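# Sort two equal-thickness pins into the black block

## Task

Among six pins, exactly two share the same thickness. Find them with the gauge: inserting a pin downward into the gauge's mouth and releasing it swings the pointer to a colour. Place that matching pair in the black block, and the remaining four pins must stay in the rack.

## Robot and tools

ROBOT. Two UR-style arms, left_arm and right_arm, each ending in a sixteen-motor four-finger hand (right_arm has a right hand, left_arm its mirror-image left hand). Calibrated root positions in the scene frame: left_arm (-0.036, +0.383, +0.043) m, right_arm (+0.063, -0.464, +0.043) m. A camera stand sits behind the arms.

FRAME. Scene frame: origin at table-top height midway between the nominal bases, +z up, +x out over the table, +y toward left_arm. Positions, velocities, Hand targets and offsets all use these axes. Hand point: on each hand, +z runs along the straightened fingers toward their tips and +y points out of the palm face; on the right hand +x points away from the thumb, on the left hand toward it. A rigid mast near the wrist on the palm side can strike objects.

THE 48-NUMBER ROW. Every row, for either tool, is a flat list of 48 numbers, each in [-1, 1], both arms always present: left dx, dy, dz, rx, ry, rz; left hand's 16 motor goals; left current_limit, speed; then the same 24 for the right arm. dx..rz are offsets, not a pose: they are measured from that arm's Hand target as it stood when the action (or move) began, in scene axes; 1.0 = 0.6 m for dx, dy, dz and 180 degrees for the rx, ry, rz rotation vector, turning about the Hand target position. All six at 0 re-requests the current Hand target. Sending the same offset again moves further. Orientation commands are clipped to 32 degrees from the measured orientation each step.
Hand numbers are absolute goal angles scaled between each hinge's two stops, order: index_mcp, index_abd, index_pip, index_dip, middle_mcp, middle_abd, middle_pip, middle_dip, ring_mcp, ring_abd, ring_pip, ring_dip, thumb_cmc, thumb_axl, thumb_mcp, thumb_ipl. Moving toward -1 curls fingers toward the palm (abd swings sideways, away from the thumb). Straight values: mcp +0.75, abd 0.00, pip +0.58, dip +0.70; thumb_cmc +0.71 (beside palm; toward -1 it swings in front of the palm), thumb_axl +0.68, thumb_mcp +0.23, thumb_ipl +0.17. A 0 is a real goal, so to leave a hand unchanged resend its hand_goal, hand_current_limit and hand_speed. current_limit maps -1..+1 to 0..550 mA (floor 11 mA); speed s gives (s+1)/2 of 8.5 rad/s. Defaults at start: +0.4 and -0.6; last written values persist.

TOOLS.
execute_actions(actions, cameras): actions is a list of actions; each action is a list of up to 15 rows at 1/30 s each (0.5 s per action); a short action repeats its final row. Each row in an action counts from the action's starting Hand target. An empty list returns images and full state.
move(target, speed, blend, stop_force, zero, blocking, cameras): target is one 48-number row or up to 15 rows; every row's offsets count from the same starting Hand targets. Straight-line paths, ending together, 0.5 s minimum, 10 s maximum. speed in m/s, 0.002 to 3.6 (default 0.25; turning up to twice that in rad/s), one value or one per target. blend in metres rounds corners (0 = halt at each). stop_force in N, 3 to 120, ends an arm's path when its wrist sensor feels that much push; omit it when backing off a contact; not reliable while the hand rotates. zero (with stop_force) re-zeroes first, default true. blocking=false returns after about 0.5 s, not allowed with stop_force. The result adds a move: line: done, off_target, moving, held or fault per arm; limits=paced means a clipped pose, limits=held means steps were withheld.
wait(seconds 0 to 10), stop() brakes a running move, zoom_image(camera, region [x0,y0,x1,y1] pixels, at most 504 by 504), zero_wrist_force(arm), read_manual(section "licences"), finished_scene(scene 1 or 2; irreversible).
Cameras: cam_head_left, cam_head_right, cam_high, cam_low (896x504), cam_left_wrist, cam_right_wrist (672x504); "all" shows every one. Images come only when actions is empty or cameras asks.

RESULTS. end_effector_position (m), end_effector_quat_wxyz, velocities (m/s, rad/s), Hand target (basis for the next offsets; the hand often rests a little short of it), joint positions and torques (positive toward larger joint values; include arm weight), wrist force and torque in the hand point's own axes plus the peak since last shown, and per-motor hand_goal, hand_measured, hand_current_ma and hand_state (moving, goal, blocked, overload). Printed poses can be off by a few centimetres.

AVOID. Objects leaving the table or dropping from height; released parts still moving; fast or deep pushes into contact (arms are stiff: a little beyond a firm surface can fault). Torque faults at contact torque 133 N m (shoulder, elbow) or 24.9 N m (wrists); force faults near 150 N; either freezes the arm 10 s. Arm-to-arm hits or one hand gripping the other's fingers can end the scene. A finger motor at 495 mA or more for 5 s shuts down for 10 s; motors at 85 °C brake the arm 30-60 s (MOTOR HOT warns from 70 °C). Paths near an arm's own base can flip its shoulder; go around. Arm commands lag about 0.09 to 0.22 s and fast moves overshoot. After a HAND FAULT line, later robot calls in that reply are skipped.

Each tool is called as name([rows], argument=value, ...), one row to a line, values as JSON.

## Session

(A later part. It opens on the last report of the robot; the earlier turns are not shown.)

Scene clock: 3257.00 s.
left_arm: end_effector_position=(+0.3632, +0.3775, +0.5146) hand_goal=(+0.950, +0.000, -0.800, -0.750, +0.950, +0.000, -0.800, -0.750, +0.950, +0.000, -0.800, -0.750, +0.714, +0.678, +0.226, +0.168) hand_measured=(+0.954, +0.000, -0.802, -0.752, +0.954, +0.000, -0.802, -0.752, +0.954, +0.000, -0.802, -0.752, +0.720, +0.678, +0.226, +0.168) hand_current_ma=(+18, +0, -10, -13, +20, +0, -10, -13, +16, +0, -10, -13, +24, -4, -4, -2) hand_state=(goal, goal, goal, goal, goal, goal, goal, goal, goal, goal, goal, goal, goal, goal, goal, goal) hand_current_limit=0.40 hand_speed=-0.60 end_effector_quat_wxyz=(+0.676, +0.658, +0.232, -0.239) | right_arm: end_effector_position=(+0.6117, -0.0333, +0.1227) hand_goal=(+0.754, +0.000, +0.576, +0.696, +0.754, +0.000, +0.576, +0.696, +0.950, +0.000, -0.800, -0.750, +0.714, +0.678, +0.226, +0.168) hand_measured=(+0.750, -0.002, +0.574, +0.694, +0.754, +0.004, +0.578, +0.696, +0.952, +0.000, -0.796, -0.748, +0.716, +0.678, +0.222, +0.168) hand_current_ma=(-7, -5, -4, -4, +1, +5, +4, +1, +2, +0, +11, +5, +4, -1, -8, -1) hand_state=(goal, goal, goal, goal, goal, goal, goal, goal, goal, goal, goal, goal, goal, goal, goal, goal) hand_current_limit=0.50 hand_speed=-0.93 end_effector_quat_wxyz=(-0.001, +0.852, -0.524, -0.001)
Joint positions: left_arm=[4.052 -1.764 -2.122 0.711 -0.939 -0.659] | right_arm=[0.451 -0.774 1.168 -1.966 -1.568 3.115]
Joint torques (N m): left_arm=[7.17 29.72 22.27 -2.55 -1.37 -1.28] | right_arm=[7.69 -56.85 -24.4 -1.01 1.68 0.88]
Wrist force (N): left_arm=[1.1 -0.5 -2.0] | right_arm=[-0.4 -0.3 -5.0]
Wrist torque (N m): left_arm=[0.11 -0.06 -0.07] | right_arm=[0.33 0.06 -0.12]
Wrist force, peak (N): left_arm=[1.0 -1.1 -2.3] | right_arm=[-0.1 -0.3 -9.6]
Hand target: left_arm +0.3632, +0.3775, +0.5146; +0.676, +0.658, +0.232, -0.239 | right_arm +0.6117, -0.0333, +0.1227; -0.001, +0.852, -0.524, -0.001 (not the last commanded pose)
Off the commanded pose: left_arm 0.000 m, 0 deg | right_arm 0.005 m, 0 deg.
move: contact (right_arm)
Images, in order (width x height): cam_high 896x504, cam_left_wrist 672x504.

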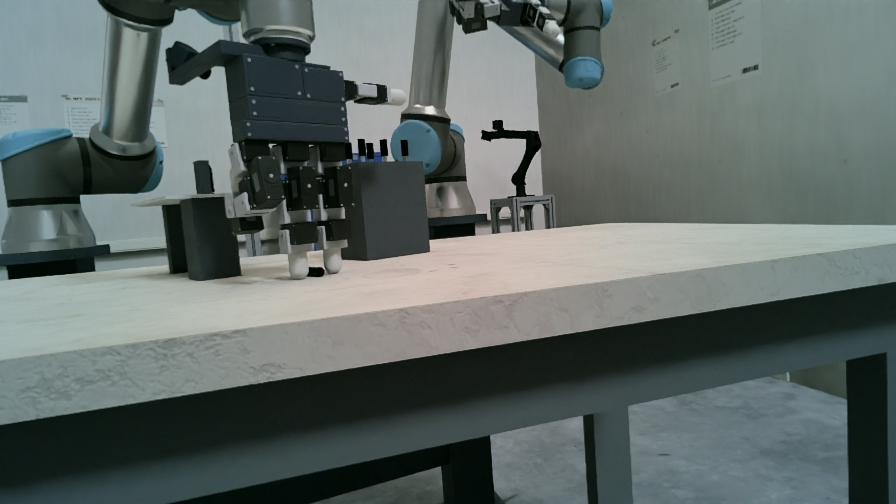

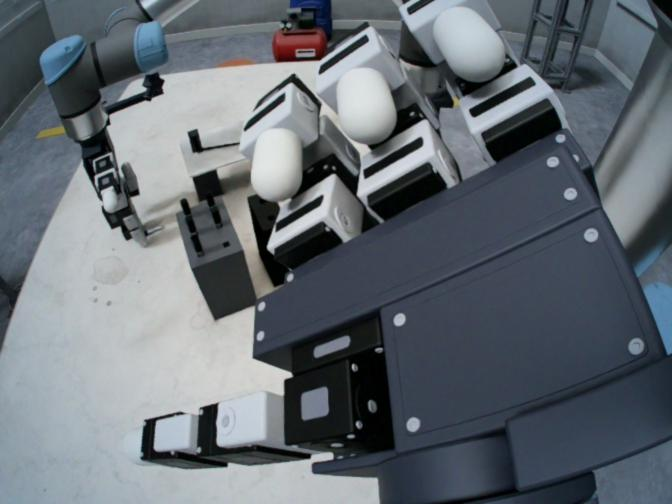

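move(target=[0,0,0,0,0,0,0.95,0,-0.8,-0.75,0.95,0,-0.8,-0.75,0.95,0,-0.8,-0.75,0.714,0.678,0.226,0.168,0.4,-0.6,0,0,0.0005,0,0,0,0.754,-0.3,0.576,0.696,0.754,0.3,0.576,0.696,0.95,0,-0.8,-0.75,0.714,0.678,0.226,0.168,0.5,-0.95], speed=0.01, cameras=[])

wait(seconds=1, cameras=["cam_high","cam_left_wrist"])

zoom_image(camera="cam_high", region=[260, 200, 360, 280])

zoom_image(camera="cam_left_wrist", region=[100, 180, 200, 280])

Scene clock: 3265.27 s.
left_arm: end_effector_position=(+0.3632, +0.3775, +0.5146) hand_goal=(+0.950, +0.000, -0.800, -0.750, +0.950, +0.000, -0.800, -0.750, +0.950, +0.000, -0.800, -0.750, +0.714, +0.678, +0.226, +0.168) hand_measured=(+0.954, +0.000, -0.802, -0.752, +0.954, +0.000, -0.802, -0.752, +0.954, +0.000, -0.802, -0.752, +0.720, +0.678, +0.226, +0.168) hand_current_ma=(+18, +0, -10, -13, +20, +0, -10, -13, +16, +0, -10, -13, +24, -4, -4, -2) hand_state=(goal, goal, goal, goal, goal, goal, goal, goal, goal, goal, goal, goal, goal, goal, goal, goal) hand_current_limit=0.40 hand_speed=-0.60 end_effector_quat_wxyz=(+0.676, +0.658, +0.232, -0.239) | right_arm: end_effector_position=(+0.6117, -0.0333, +0.1230) hand_goal=(+0.754, -0.300, +0.576, +0.696, +0.754, +0.300, +0.576, +0.696, +0.950, +0.000, -0.800, -0.750, +0.714, +0.678, +0.226, +0.168) hand_measured=(+0.750, -0.086, +0.574, +0.694, +0.754, +0.084, +0.578, +0.696, +0.952, +0.000, -0.796, -0.748, +0.716, +0.678, +0.222, +0.168) hand_current_ma=(-7, +142, -4, -4, +1, -145, +4, +1, +2, +0, +11, +5, +4, -1, -8, -1) hand_state=(goal, moving, goal, goal, goal, moving, goal, goal, goal, goal, goal, goal, goal, goal, goal, goal) hand_current_limit=0.50 hand_speed=-0.95 end_effector_quat_wxyz=(-0.001, +0.852, -0.524, -0.001)
Joint positions: left_arm=[4.052 -1.764 -2.122 0.711 -0.939 -0.659] | right_arm=[0.451 -0.774 1.168 -1.965 -1.568 3.115]
Joint torques (N m): left_arm=[7.17 29.51 21.3 -2.5 -1.47 -1.44] | right_arm=[7.89 -59.66 -25.23 -1.08 1.62 0.91]
Wrist force (N): left_arm=[0.9 -0.6 -2.0] | right_arm=[-0.4 -0.3 -1.2]
Wrist torque (N m): left_arm=[0.09 -0.03 -0.07] | right_arm=[0.03 0.04 -0.12]
Wrist force, peak (N): left_arm=[1.2 -0.7 -2.4] | right_arm=[-0.3 -0.5 -5.1]
Hand target: left_arm +0.3632, +0.3775, +0.5146; +0.676, +0.658, +0.232, -0.239 | right_arm +0.6117, -0.0333, +0.1230; -0.001, +0.852, -0.524, -0.001
Off the commanded pose: left_arm 0.000 m, 0 deg | right_arm 0.000 m, 0 deg.
move: done
No camera images: "cameras" was empty.

Scene clock: 3266.27 s.
left_arm: end_effector_position=(+0.3632, +0.3775, +0.5146) hand_goal=(+0.950, +0.000, -0.800, -0.750, +0.950, +0.000, -0.800, -0.750, +0.950, +0.000, -0.800, -0.750, +0.714, +0.678, +0.226, +0.168) hand_measured=(+0.954, +0.000, -0.802, -0.752, +0.954, +0.000, -0.802, -0.752, +0.954, +0.000, -0.802, -0.752, +0.720, +0.678, +0.226, +0.168) hand_current_ma=(+18, +0, -10, -13, +20, +0, -10, -13, +16, +0, -10, -13, +24, -4, -4, -2) hand_state=(goal, goal, goal, goal, goal, goal, goal, goal, goal, goal, goal, goal, goal, goal, goal, goal) hand_current_limit=0.40 hand_speed=-0.60 end_effector_quat_wxyz=(+0.676, +0.658, +0.232, -0.239) | right_arm: end_effector_position=(+0.6117, -0.0333, +0.1230) hand_goal=(+0.754, -0.300, +0.576, +0.696, +0.754, +0.300, +0.576, +0.696, +0.950, +0.000, -0.800, -0.750, +0.714, +0.678, +0.226, +0.168) hand_measured=(+0.750, -0.092, +0.574, +0.694, +0.754, +0.088, +0.578, +0.696, +0.952, +0.000, -0.796, -0.748, +0.716, +0.678, +0.222, +0.168) hand_current_ma=(-7, +413, -4, -4, +1, -412, +4, +1, +2, +0, +11, +5, +4, -1, -8, -1) hand_state=(goal, blocked, goal, goal, goal, blocked, goal, goal, goal, goal, goal, goal, goal, goal, goal, goal) hand_current_limit=0.50 hand_speed=-0.95 end_effector_quat_wxyz=(-0.001, +0.852, -0.524, -0.001)
Joint positions: left_arm=[4.052 -1.764 -2.122 0.711 -0.939 -0.659] | right_arm=[0.451 -0.775 1.168 -1.965 -1.568 3.115]
Joint torques (N m): left_arm=[7.5 29.67 22.35 -2.66 -1.28 -1.4] | right_arm=[7.31 -60.06 -25.67 -1.18 1.63 1.08]
Wrist force (N): left_arm=[1.2 -0.7 -2.0] | right_arm=[-0.7 -0.4 -1.2]
Wrist torque (N m): left_arm=[0.09 -0.08 -0.06] | right_arm=[0.04 0.08 -0.14]
Wrist force, peak (N): left_arm=[1.6 -0.7 -2.0] | right_arm=[-0.4 -0.3 -1.7]
Hand target: left_arm +0.3632, +0.3775, +0.5146; +0.676, +0.658, +0.232, -0.239 | right_arm +0.6117, -0.0333, +0.1230; -0.001, +0.852, -0.524, -0.001
Off the commanded pose: left_arm 0.000 m, 0 deg | right_arm 0.000 m, 0 deg.
wait: 1.00 s; at rest by 0.17 s
Images, in order (width x height): cam_high 896x504, cam_left_wrist 672x504.

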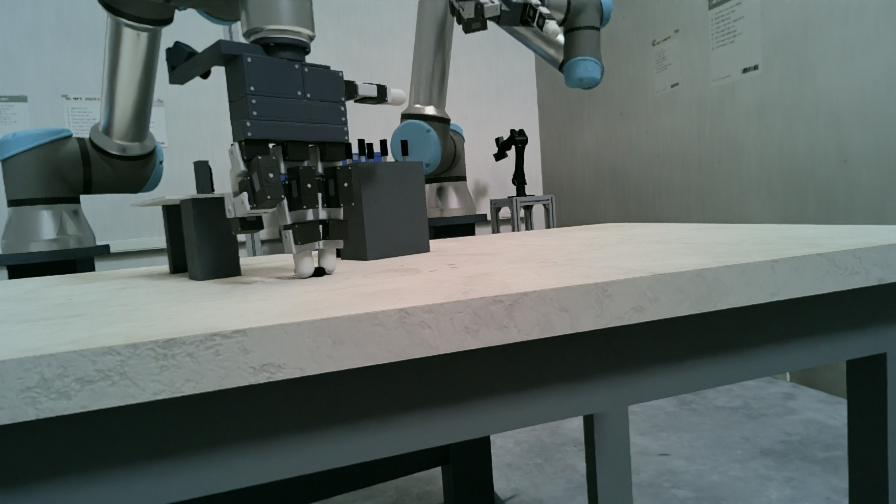

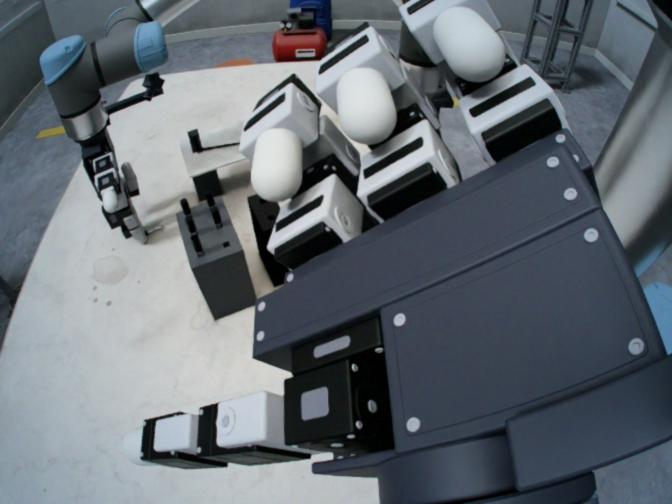

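Scaled by 5.040.

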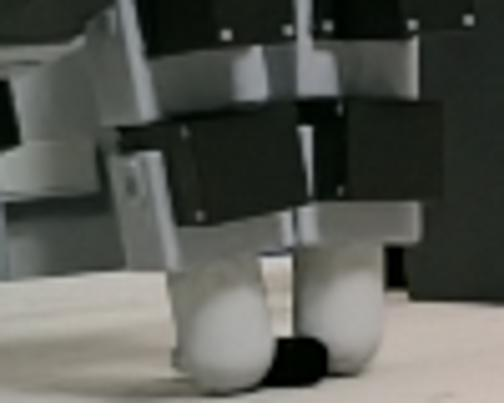

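Scaled by 5.040 from the camera's 672x504 image, which has a finer 960x720 frame.

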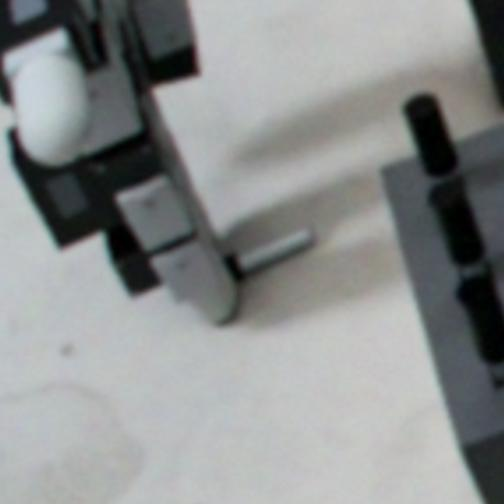

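move(target=[0,0,0,0,0,0,0.95,0,-0.8,-0.75,0.95,0,-0.8,-0.75,0.95,0,-0.8,-0.75,0.714,0.678,0.226,0.168,0.4,-0.6,0,0,0.05,0,0,0,0.754,-0.3,0.576,0.696,0.754,0.3,0.576,0.696,0.95,0,-0.8,-0.75,0.714,0.678,0.226,0.168,0.5,-0.95], speed=0.02, cameras=["cam_high"])

zoom_image(camera="cam_high", region=[260, 180, 360, 260])

move(target=[0,0,0,0,0,0,0.95,0,-0.8,-0.75,0.95,0,-0.8,-0.75,0.95,0,-0.8,-0.75,0.714,0.678,0.226,0.168,0.4,-0.6,0,0,0.4117,0,0,0,0.754,-0.3,0.576,0.696,0.754,0.3,0.576,0.696,1.0,0,1.0,1.0,0.714,0.678,0.226,0.168,0.5,-0.95], speed=0.12, cameras=["cam_high","cam_right_wrist","cam_low"])

Scene clock: 3295.27 s.
left_arm: end_effector_position=(+0.3632, +0.3775, +0.5146) hand_goal=(+0.950, +0.000, -0.800, -0.750, +0.950, +0.000, -0.800, -0.750, +0.950, +0.000, -0.800, -0.750, +0.714, +0.678, +0.226, +0.168) hand_measured=(+0.954, +0.000, -0.802, -0.752, +0.954, +0.000, -0.802, -0.752, +0.954, +0.000, -0.802, -0.752, +0.720, +0.678, +0.226, +0.168) hand_current_ma=(+18, +0, -10, -13, +20, +0, -10, -13, +16, +0, -10, -13, +24, -4, -4, -2) hand_state=(goal, goal, goal, goal, goal, goal, goal, goal, goal, goal, goal, goal, goal, goal, goal, goal) hand_current_limit=0.40 hand_speed=-0.60 end_effector_quat_wxyz=(+0.676, +0.658, +0.232, -0.239) | right_arm: end_effector_position=(+0.6117, -0.0333, +0.1528) hand_goal=(+0.754, -0.300, +0.576, +0.696, +0.754, +0.300, +0.576, +0.696, +0.950, +0.000, -0.800, -0.750, +0.714, +0.678, +0.226, +0.168) hand_measured=(+0.750, -0.092, +0.574, +0.694, +0.754, +0.088, +0.578, +0.696, +0.952, +0.000, -0.796, -0.748, +0.716, +0.678, +0.222, +0.168) hand_current_ma=(-7, +413, -4, -4, +1, -412, +4, +1, +2, +0, +11, +5, +4, -1, -8, -1) hand_state=(goal, blocked, goal, goal, goal, blocked, goal, goal, goal, goal, goal, goal, goal, goal, goal, goal) hand_current_limit=0.50 hand_speed=-0.95 end_effector_quat_wxyz=(-0.001, +0.852, -0.524, -0.001)
Joint positions: left_arm=[4.052 -1.764 -2.122 0.711 -0.939 -0.659] | right_arm=[0.451 -0.802 1.136 -1.906 -1.568 3.115]
Joint torques (N m): left_arm=[7.05 29.28 20.8 -2.64 -1.35 -1.34] | right_arm=[6.75 -59.04 -25.05 -0.9 1.92 1.05]
Wrist force (N): left_arm=[1.3 -0.8 -2.1] | right_arm=[-0.3 -0.3 -0.9]
Wrist torque (N m): left_arm=[0.08 -0.09 -0.04] | right_arm=[0.02 0.02 -0.11]
Wrist force, peak (N): left_arm=[1.2 -0.7 -2.3] | right_arm=[-0.8 -0.6 -1.4]
Hand target: left_arm +0.3632, +0.3775, +0.5146; +0.676, +0.658, +0.232, -0.239 | right_arm +0.6117, -0.0333, +0.1530; -0.001, +0.852, -0.524, -0.001
Off the commanded pose: left_arm 0.000 m, 0 deg | right_arm 0.000 m, 0 deg.
move: done
Images, in order (width x height): cam_high 896x504.

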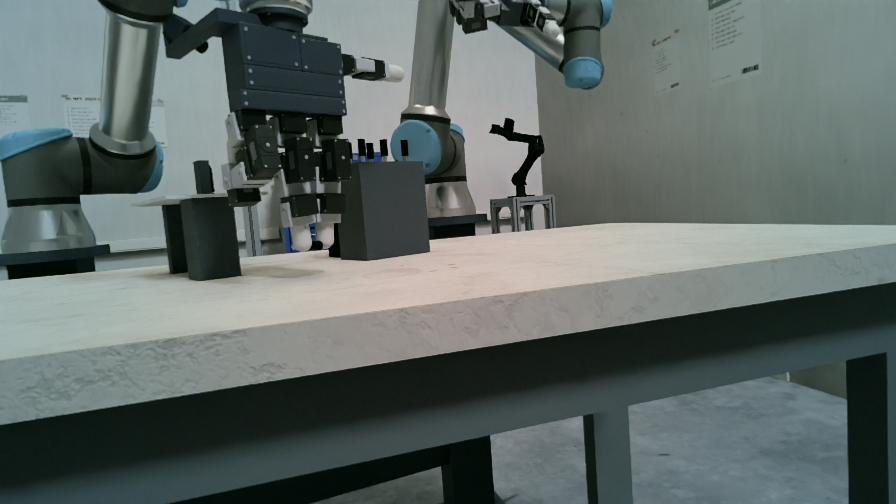

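Scaled by 5.040.

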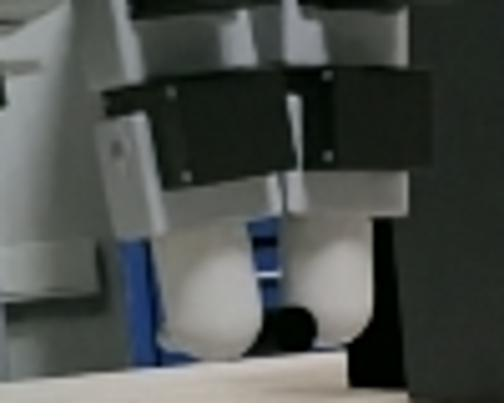

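Scene clock: 3302.40 s.
left_arm: end_effector_position=(+0.3632, +0.3775, +0.5146) hand_goal=(+0.950, +0.000, -0.800, -0.750, +0.950, +0.000, -0.800, -0.750, +0.950, +0.000, -0.800, -0.750, +0.714, +0.678, +0.226, +0.168) hand_measured=(+0.954, +0.000, -0.802, -0.752, +0.954, +0.000, -0.802, -0.752, +0.954, +0.000, -0.802, -0.752, +0.720, +0.678, +0.226, +0.168) hand_current_ma=(+18, +0, -10, -13, +20, +0, -10, -13, +16, +0, -10, -13, +24, -4, -4, -2) hand_state=(goal, goal, goal, goal, goal, goal, goal, goal, goal, goal, goal, goal, goal, goal, goal, goal) hand_current_limit=0.40 hand_speed=-0.60 end_effector_quat_wxyz=(+0.676, +0.658, +0.232, -0.239) | right_arm: end_effector_position=(+0.6117, -0.0333, +0.4000) hand_goal=(+0.754, -0.300, +0.576, +0.696, +0.754, +0.300, +0.576, +0.696, +1.000, +0.000, +1.000, +1.000, +0.714, +0.678, +0.226, +0.168) hand_measured=(+0.750, -0.092, +0.574, +0.694, +0.754, +0.088, +0.578, +0.696, +0.994, +0.000, +0.446, +0.488, +0.716, +0.678, +0.222, +0.168) hand_current_ma=(-7, +413, -4, -4, +1, -412, +4, +1, -12, +0, -13, -12, +4, -1, -8, -1) hand_state=(goal, blocked, goal, goal, goal, blocked, goal, goal, goal, goal, moving, moving, goal, goal, goal, goal) hand_current_limit=0.50 hand_speed=-0.95 end_effector_quat_wxyz=(-0.001, +0.852, -0.524, -0.001)
Joint positions: left_arm=[4.052 -1.764 -2.122 0.711 -0.939 -0.659] | right_arm=[0.451 -0.817 0.522 -1.277 -1.568 3.115]
Joint torques (N m): left_arm=[6.6 29.72 21.99 -2.45 -1.17 -1.33] | right_arm=[11.08 -42.27 -26.92 -1.27 -2.54 -1.34]
Wrist force (N): left_arm=[1.0 -0.8 -1.8] | right_arm=[-0.6 -0.5 -1.4]
Wrist torque (N m): left_arm=[0.04 -0.05 -0.06] | right_arm=[0.03 0.07 -0.13]
Wrist force, peak (N): left_arm=[1.2 -1.0 -2.2] | right_arm=[-0.6 -0.4 -1.8]
Hand target: left_arm +0.3632, +0.3775, +0.5146; +0.676, +0.658, +0.232, -0.239 | right_arm +0.6117, -0.0333, +0.4000; -0.001, +0.852, -0.524, -0.001
Off the commanded pose: left_arm 0.000 m, 0 deg | right_arm 0.000 m, 0 deg.
move: moving (right_arm; no rest 5 s after the path's end)
Images, in order (width x height): cam_high 896x504, cam_low 896x504, cam_right_wrist 672x504.

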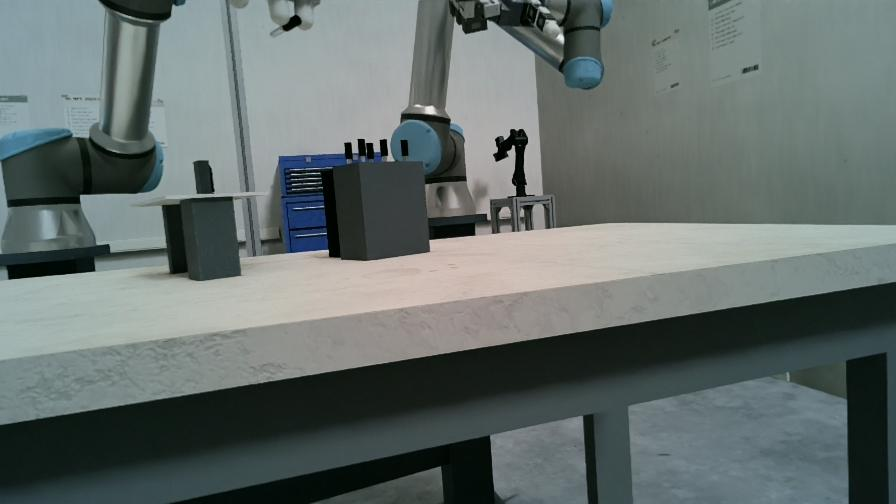

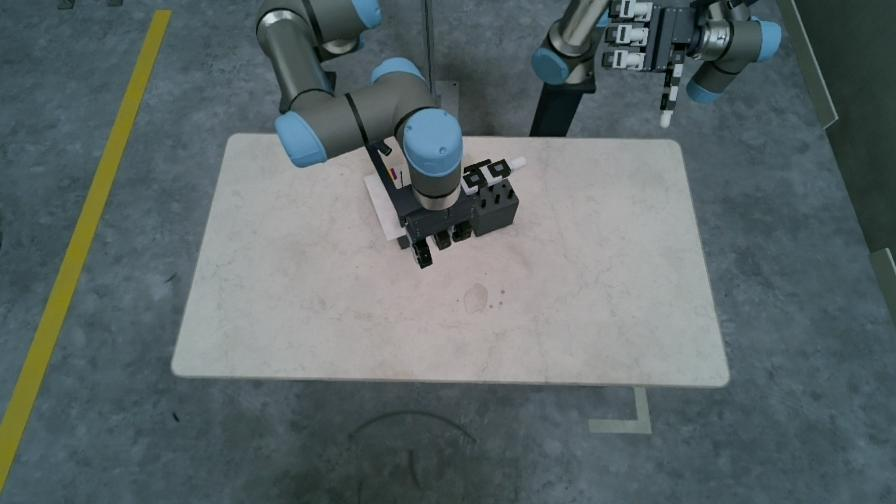

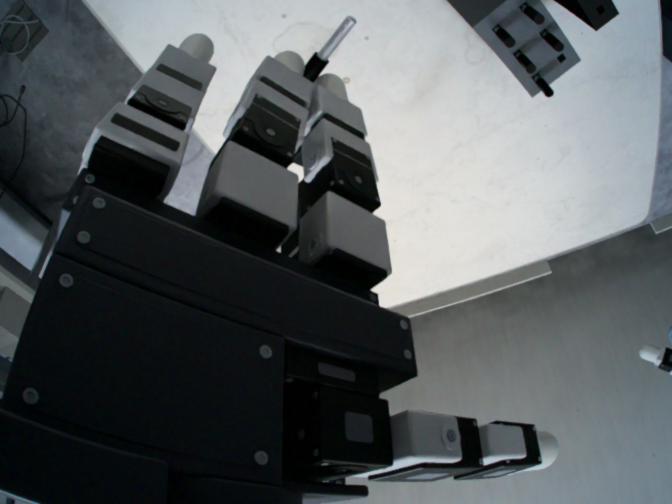

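move(target=[0,0,0,0,0,0,0.95,0,-0.8,-0.75,0.95,0,-0.8,-0.75,0.95,0,-0.8,-0.75,0.714,0.678,0.226,0.168,0.4,-0.6,-0.4473,0.2008,-0.1333,0.1754,-0.3473,0,0.754,-0.3,0.576,0.696,0.754,0.3,0.576,0.696,1.0,0,1.0,1.0,0.714,0.678,0.226,0.168,0.5,-0.95], speed=0.15, cameras=["cam_high","cam_right_wrist","cam_low","cam_left_wrist"])

zoom_image(camera="cam_high", region=[310, 30, 430, 180])

zoom_image(camera="cam_left_wrist", region=[100, 100, 280, 280])

Scene clock: 3316.57 s.
left_arm: end_effector_position=(+0.3632, +0.3775, +0.5146) hand_goal=(+0.950, +0.000, -0.800, -0.750, +0.950, +0.000, -0.800, -0.750, +0.950, +0.000, -0.800, -0.750, +0.714, +0.678, +0.226, +0.168) hand_measured=(+0.954, +0.000, -0.802, -0.752, +0.954, +0.000, -0.802, -0.752, +0.954, +0.000, -0.802, -0.752, +0.720, +0.678, +0.226, +0.168) hand_current_ma=(+18, +0, -10, -13, +20, +0, -10, -13, +16, +0, -10, -13, +24, -4, -4, -2) hand_state=(goal, goal, goal, goal, goal, goal, goal, goal, goal, goal, goal, goal, goal, goal, goal, goal) hand_current_limit=0.40 hand_speed=-0.60 end_effector_quat_wxyz=(+0.676, +0.658, +0.232, -0.239) | right_arm: end_effector_position=(+0.3434, +0.0872, +0.3200) hand_goal=(+0.754, -0.300, +0.576, +0.696, +0.754, +0.300, +0.576, +0.696, +1.000, +0.000, +1.000, +1.000, +0.714, +0.678, +0.226, +0.168) hand_measured=(+0.742, -0.092, +0.574, +0.694, +0.750, +0.088, +0.578, +0.696, +0.992, +0.000, +0.994, +0.996, +0.708, +0.678, +0.222, +0.168) hand_current_ma=(-30, +413, -4, -4, -11, -412, +3, +1, -18, +0, -14, -8, -12, -1, -8, -1) hand_state=(goal, blocked, goal, goal, goal, blocked, goal, goal, goal, goal, goal, goal, goal, goal, goal, goal) hand_current_limit=0.50 hand_speed=-0.95 end_effector_quat_wxyz=(-0.489, +0.698, -0.428, +0.300)
Joint positions: left_arm=[4.052 -1.764 -2.122 0.711 -0.939 -0.659] | right_arm=[1.016 -1.357 1.998 -3.384 -2.072 3.341]
Joint torques (N m): left_arm=[7.3 29.41 22.46 -2.41 -1.08 -1.1] | right_arm=[11.28 -17.88 -11.85 -4.18 -3.11 -1.38]
Wrist force (N): left_arm=[1.0 -0.8 -1.9] | right_arm=[1.3 -0.7 -0.9]
Wrist torque (N m): left_arm=[0.07 -0.05 -0.07] | right_arm=[-0.11 -0.15 0.18]
Wrist force, peak (N): left_arm=[1.2 -0.9 -2.3] | right_arm=[1.3 -1.0 -1.3]
Hand target: left_arm +0.3632, +0.3775, +0.5146; +0.676, +0.658, +0.232, -0.239 | right_arm +0.3433, +0.0872, +0.3200; -0.490, +0.698, -0.428, +0.300
Off the commanded pose: left_arm 0.000 m, 0 deg | right_arm 0.000 m, 0 deg.
move: done
Images, in order (width x height): cam_high 896x504, cam_low 896x504, cam_left_wrist 672x504, cam_right_wrist 672x504.

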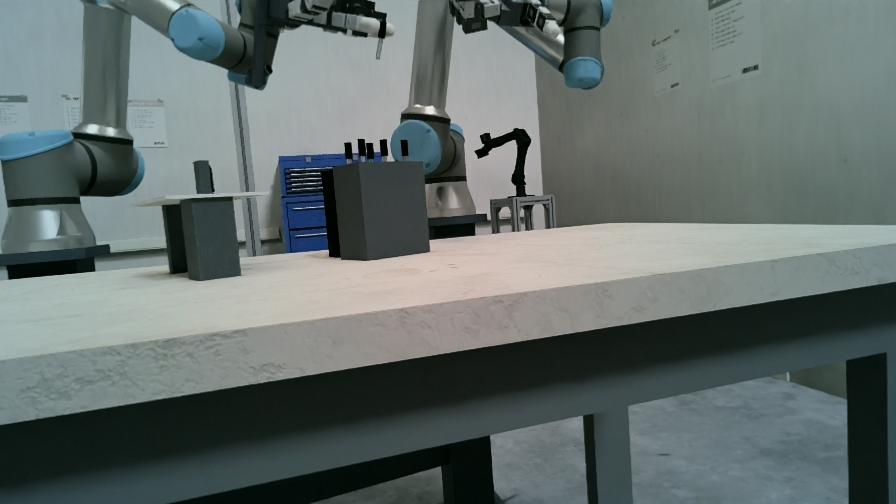

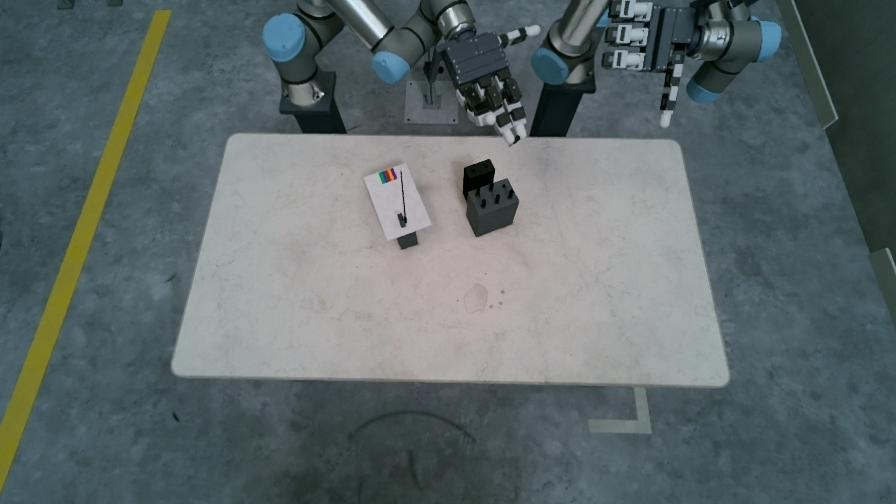

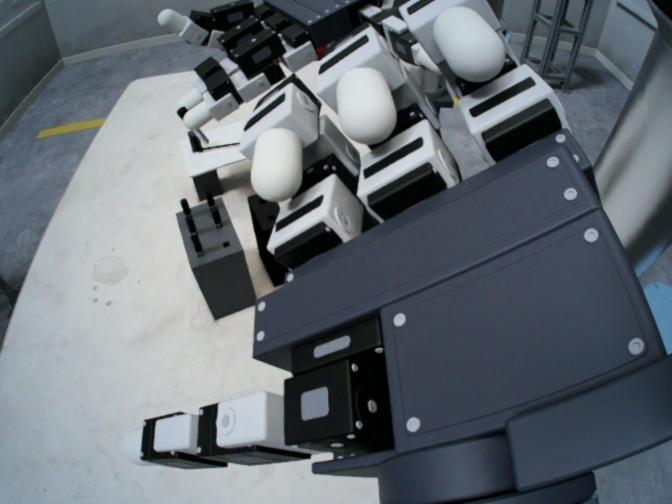

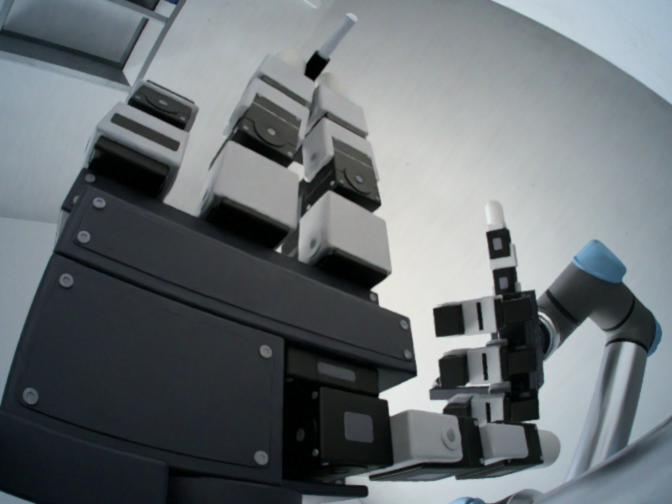

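Scaled by 3.360.

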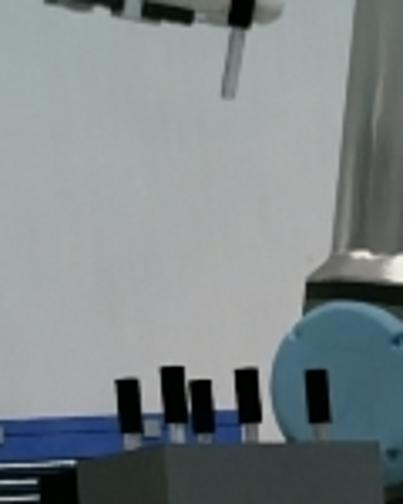

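Scaled by 2.800 from the camera's 672x504 image, which has a finer 960x720 frame.

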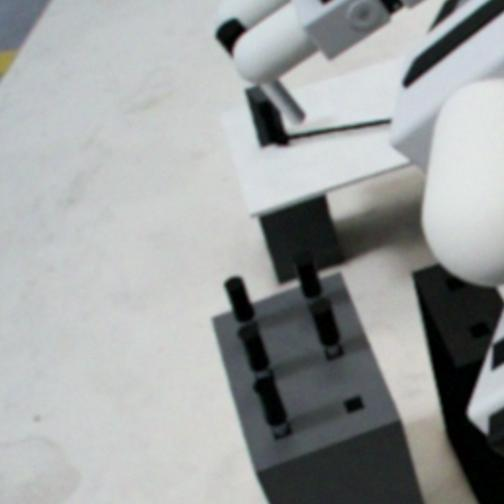

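move(target=[0,0,0,0,0,0,0.95,0,-0.8,-0.75,0.95,0,-0.8,-0.75,0.95,0,-0.8,-0.75,0.714,0.678,0.226,0.168,0.4,-0.6,0.0285,0.0145,0,0.0526,-0.1042,0,0.754,-0.3,0.576,0.696,0.754,0.3,0.576,0.696,1.0,0,1.0,1.0,0.714,0.678,0.226,0.168,0.5,-0.95], speed=0.15, cameras=["cam_high","cam_low","cam_left_wrist"])

zoom_image(camera="cam_high", region=[310, 30, 430, 180])

zoom_image(camera="cam_left_wrist", region=[100, 100, 280, 280])

Scene clock: 3332.57 s.
left_arm: end_effector_position=(+0.3632, +0.3775, +0.5146) hand_goal=(+0.950, +0.000, -0.800, -0.750, +0.950, +0.000, -0.800, -0.750, +0.950, +0.000, -0.800, -0.750, +0.714, +0.678, +0.226, +0.168) hand_measured=(+0.954, +0.000, -0.802, -0.752, +0.954, +0.000, -0.802, -0.752, +0.954, +0.000, -0.802, -0.752, +0.720, +0.678, +0.226, +0.168) hand_current_ma=(+18, +0, -10, -13, +20, +0, -10, -13, +16, +0, -10, -13, +24, -4, -4, -2) hand_state=(goal, goal, goal, goal, goal, goal, goal, goal, goal, goal, goal, goal, goal, goal, goal, goal) hand_current_limit=0.40 hand_speed=-0.60 end_effector_quat_wxyz=(+0.676, +0.658, +0.232, -0.239) | right_arm: end_effector_position=(+0.3507, +0.0907, +0.3196) hand_goal=(+0.754, -0.300, +0.576, +0.696, +0.754, +0.300, +0.576, +0.696, +1.000, +0.000, +1.000, +1.000, +0.714, +0.678, +0.226, +0.168) hand_measured=(+0.742, -0.092, +0.574, +0.694, +0.748, +0.088, +0.578, +0.696, +0.992, +0.000, +0.994, +0.996, +0.708, +0.678, +0.224, +0.168) hand_current_ma=(-35, +413, -5, -4, -15, -412, +2, +1, -19, +0, -11, -7, -16, -1, -8, -1) hand_state=(goal, blocked, goal, goal, goal, blocked, goal, goal, goal, goal, goal, goal, goal, goal, goal, goal) hand_current_limit=0.50 hand_speed=-0.95 end_effector_quat_wxyz=(-0.543, +0.657, -0.403, +0.334)
Joint positions: left_arm=[4.052 -1.764 -2.122 0.711 -0.939 -0.659] | right_arm=[1.033 -1.281 2.019 -3.659 -2.115 3.256]
Joint torques (N m): left_arm=[7.17 29.31 21.58 -2.39 -0.88 -1.42] | right_arm=[-9.54 -36.34 -21.48 -0.85 2.08 1.09]
Wrist force (N): left_arm=[1.2 -0.8 -2.0] | right_arm=[1.2 -1.0 -1.5]
Wrist torque (N m): left_arm=[0.07 -0.08 -0.05] | right_arm=[-0.04 -0.13 0.06]
Wrist force, peak (N): left_arm=[0.9 -1.1 -2.3] | right_arm=[1.5 -2.4 -2.1]
Hand target: left_arm +0.3632, +0.3775, +0.5146; +0.676, +0.658, +0.232, -0.239 | right_arm +0.3507, +0.0907, +0.3196; -0.543, +0.657, -0.403, +0.334 (not the last commanded pose)
Off the commanded pose: left_arm 0.000 m, 0 deg | right_arm 0.011 m, 12 deg.
move: held (right_arm; a check stopped the path); limits=held
pose unreachable (right arm): on one or more control steps of this call, first in action 0 (counted from 0), this arm could not follow its commanded pose, so it was not sent that pose on those steps. It may still have moved: this result reports where it is.
cause: moving toward the commanded pose would bring two parts of the arm too close to each other (joints 4 (wrist 1) to 6 (wrist 3) lie between them).
Images, in order (width x height): cam_high 896x504, cam_low 896x504, cam_left_wrist 672x504.

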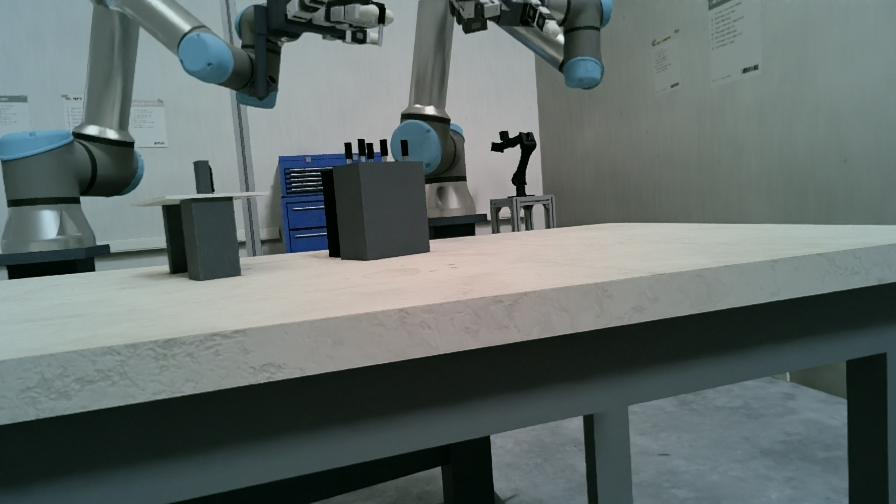

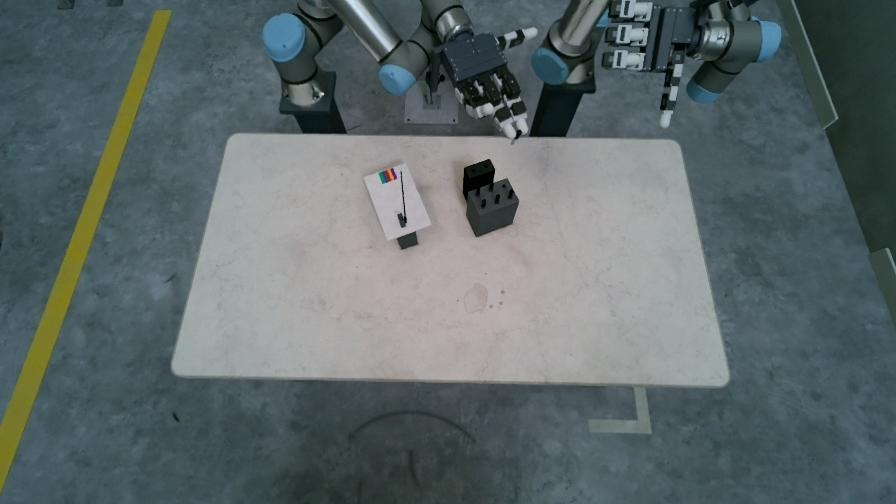

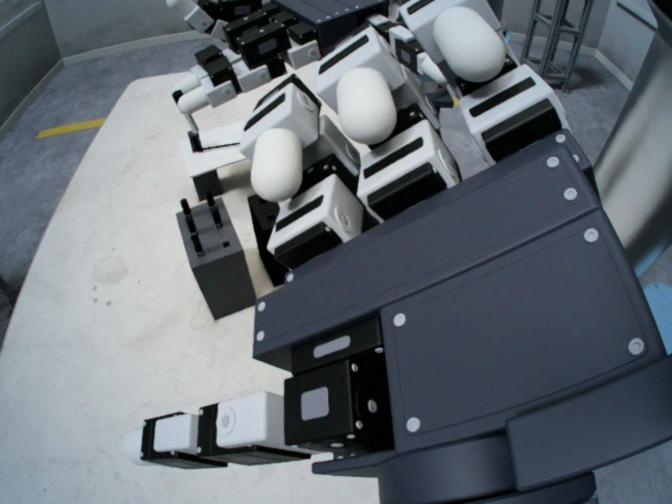

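Scaled by 3.360.

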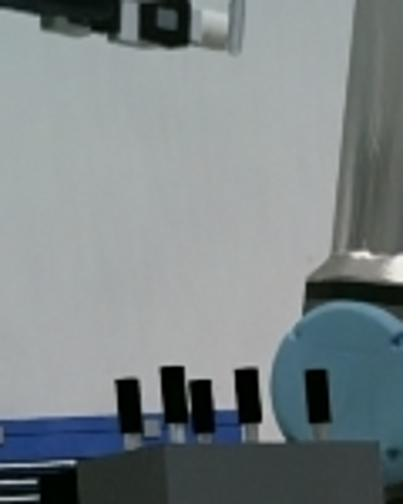

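Scaled by 2.800 from the camera's 672x504 image, which has a finer 960x720 frame.

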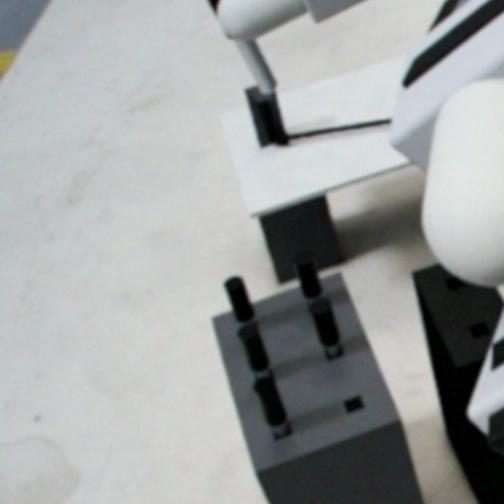

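move(target=[0,0,0,0,0,0,0.95,0,-0.8,-0.75,0.95,0,-0.8,-0.75,0.95,0,-0.8,-0.75,0.714,0.678,0.226,0.168,0.4,-0.6,0.034,-0.0195,-0.0427,0.0318,-0.0509,0.0561,0.754,-0.3,0.576,0.696,0.754,0.3,0.576,0.696,1.0,0,1.0,1.0,0.714,0.678,0.226,0.168,0.5,-0.95], speed=0.1, cameras=["cam_high","cam_low","cam_left_wrist"])

zoom_image(camera="cam_high", region=[310, 30, 430, 180])

zoom_image(camera="cam_left_wrist", region=[100, 100, 280, 280])

Scene clock: 3386.83 s.
left_arm: end_effector_position=(+0.3632, +0.3775, +0.5146) hand_goal=(+0.950, +0.000, -0.800, -0.750, +0.950, +0.000, -0.800, -0.750, +0.950, +0.000, -0.800, -0.750, +0.714, +0.678, +0.226, +0.168) hand_measured=(+0.954, +0.000, -0.802, -0.752, +0.954, +0.000, -0.802, -0.752, +0.954, +0.000, -0.802, -0.752, +0.720, +0.678, +0.226, +0.168) hand_current_ma=(+18, +0, -10, -13, +20, +0, -10, -13, +16, +0, -10, -13, +24, -4, -4, -2) hand_state=(goal, goal, goal, goal, goal, goal, goal, goal, goal, goal, goal, goal, goal, goal, goal, goal) hand_current_limit=0.40 hand_speed=-0.60 end_effector_quat_wxyz=(+0.676, +0.658, +0.232, -0.239) | right_arm: end_effector_position=(+0.3711, +0.0790, +0.2940) hand_goal=(+0.754, -0.300, +0.576, +0.696, +0.754, +0.300, +0.576, +0.696, +1.000, +0.000, +1.000, +1.000, +0.714, +0.678, +0.226, +0.168) hand_measured=(+0.742, -0.092, +0.574, +0.694, +0.748, +0.088, +0.578, +0.696, +0.992, +0.000, +0.994, +0.996, +0.708, +0.678, +0.224, +0.168) hand_current_ma=(-35, +413, -5, -4, -15, -412, +2, +1, -19, +0, -11, -7, -16, -1, -6, -1) hand_state=(goal, blocked, goal, goal, goal, blocked, goal, goal, goal, goal, goal, goal, goal, goal, goal, goal) hand_current_limit=0.50 hand_speed=-0.95 end_effector_quat_wxyz=(+0.632, -0.633, +0.315, -0.316)
Joint positions: left_arm=[4.052 -1.764 -2.122 0.711 -0.939 -0.659] | right_arm=[0.905 -1.183 2.135 -4.093 -1.821 3.141]
Joint torques (N m): left_arm=[7.08 28.35 21.1 -2.24 -0.85 -1.25] | right_arm=[-9.23 -19.12 -6.71 -3.29 2.7 -1.4]
Wrist force (N): left_arm=[0.9 -0.7 -1.9] | right_arm=[0.9 -1.1 -1.3]
Wrist torque (N m): left_arm=[0.06 -0.04 -0.06] | right_arm=[-0.12 -0.10 0.16]
Wrist force, peak (N): left_arm=[1.4 -0.6 -2.2] | right_arm=[1.1 -1.3 -1.6]
Hand target: left_arm +0.3632, +0.3775, +0.5146; +0.676, +0.658, +0.232, -0.239 | right_arm +0.3711, +0.0790, +0.2940; +0.632, -0.633, +0.315, -0.316
Off the commanded pose: left_arm 0.000 m, 0 deg | right_arm 0.000 m, 0 deg.
move: done
Images, in order (width x height): cam_high 896x504, cam_low 896x504, cam_left_wrist 672x504.

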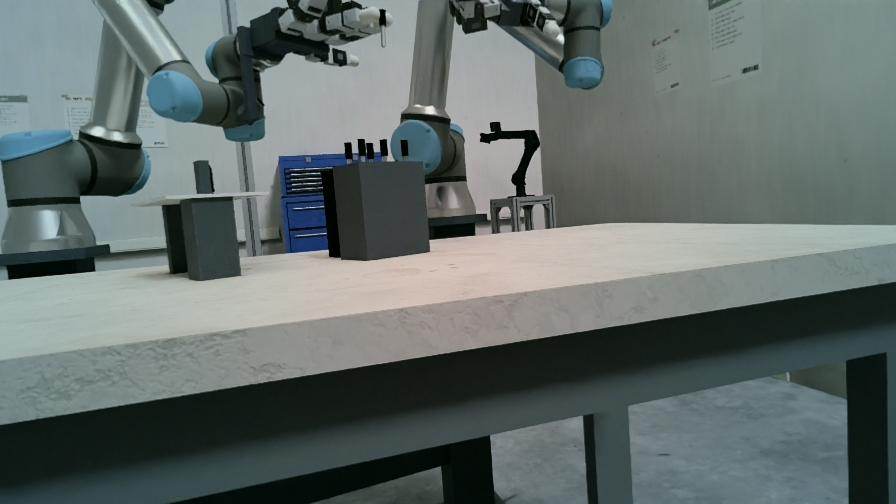

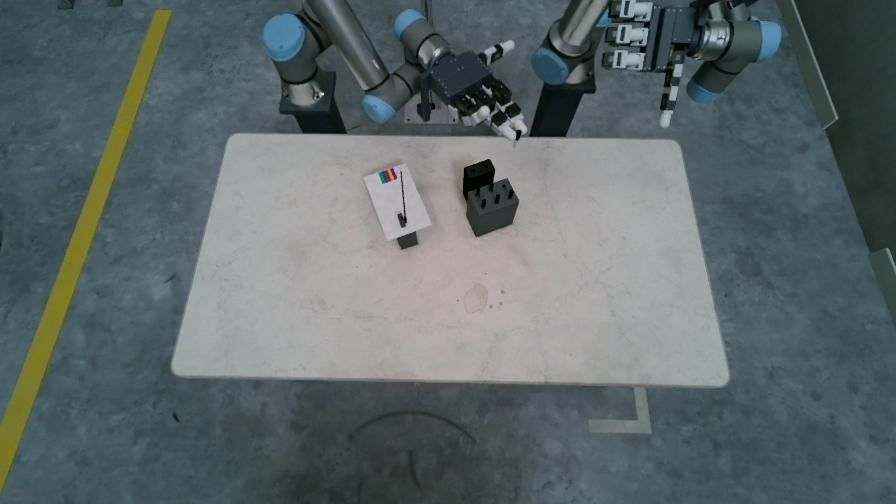

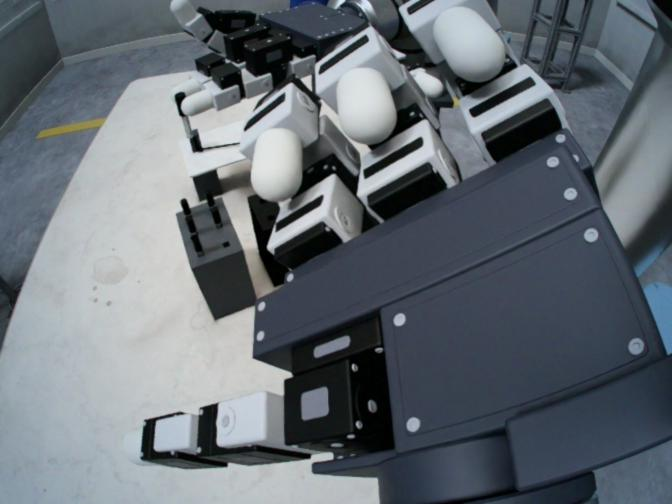

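Scaled by 3.360.

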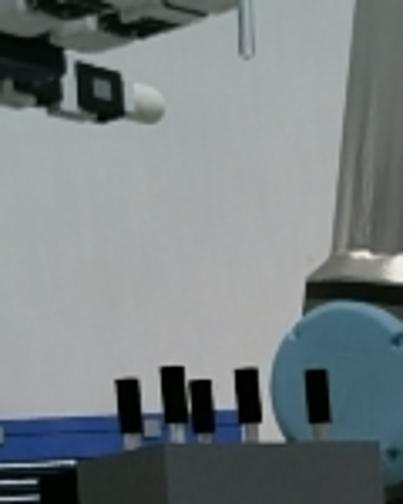

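Scaled by 2.800 from the camera's 672x504 image, which has a finer 960x720 frame.

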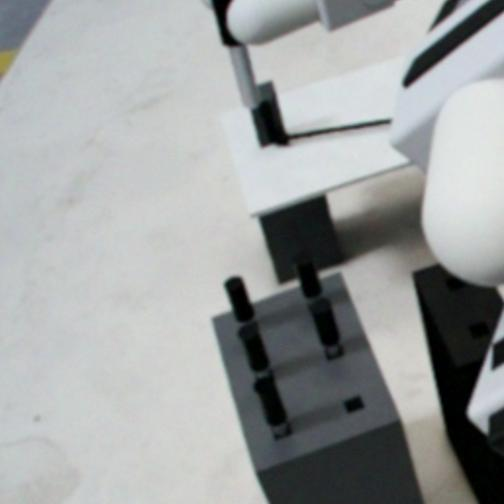

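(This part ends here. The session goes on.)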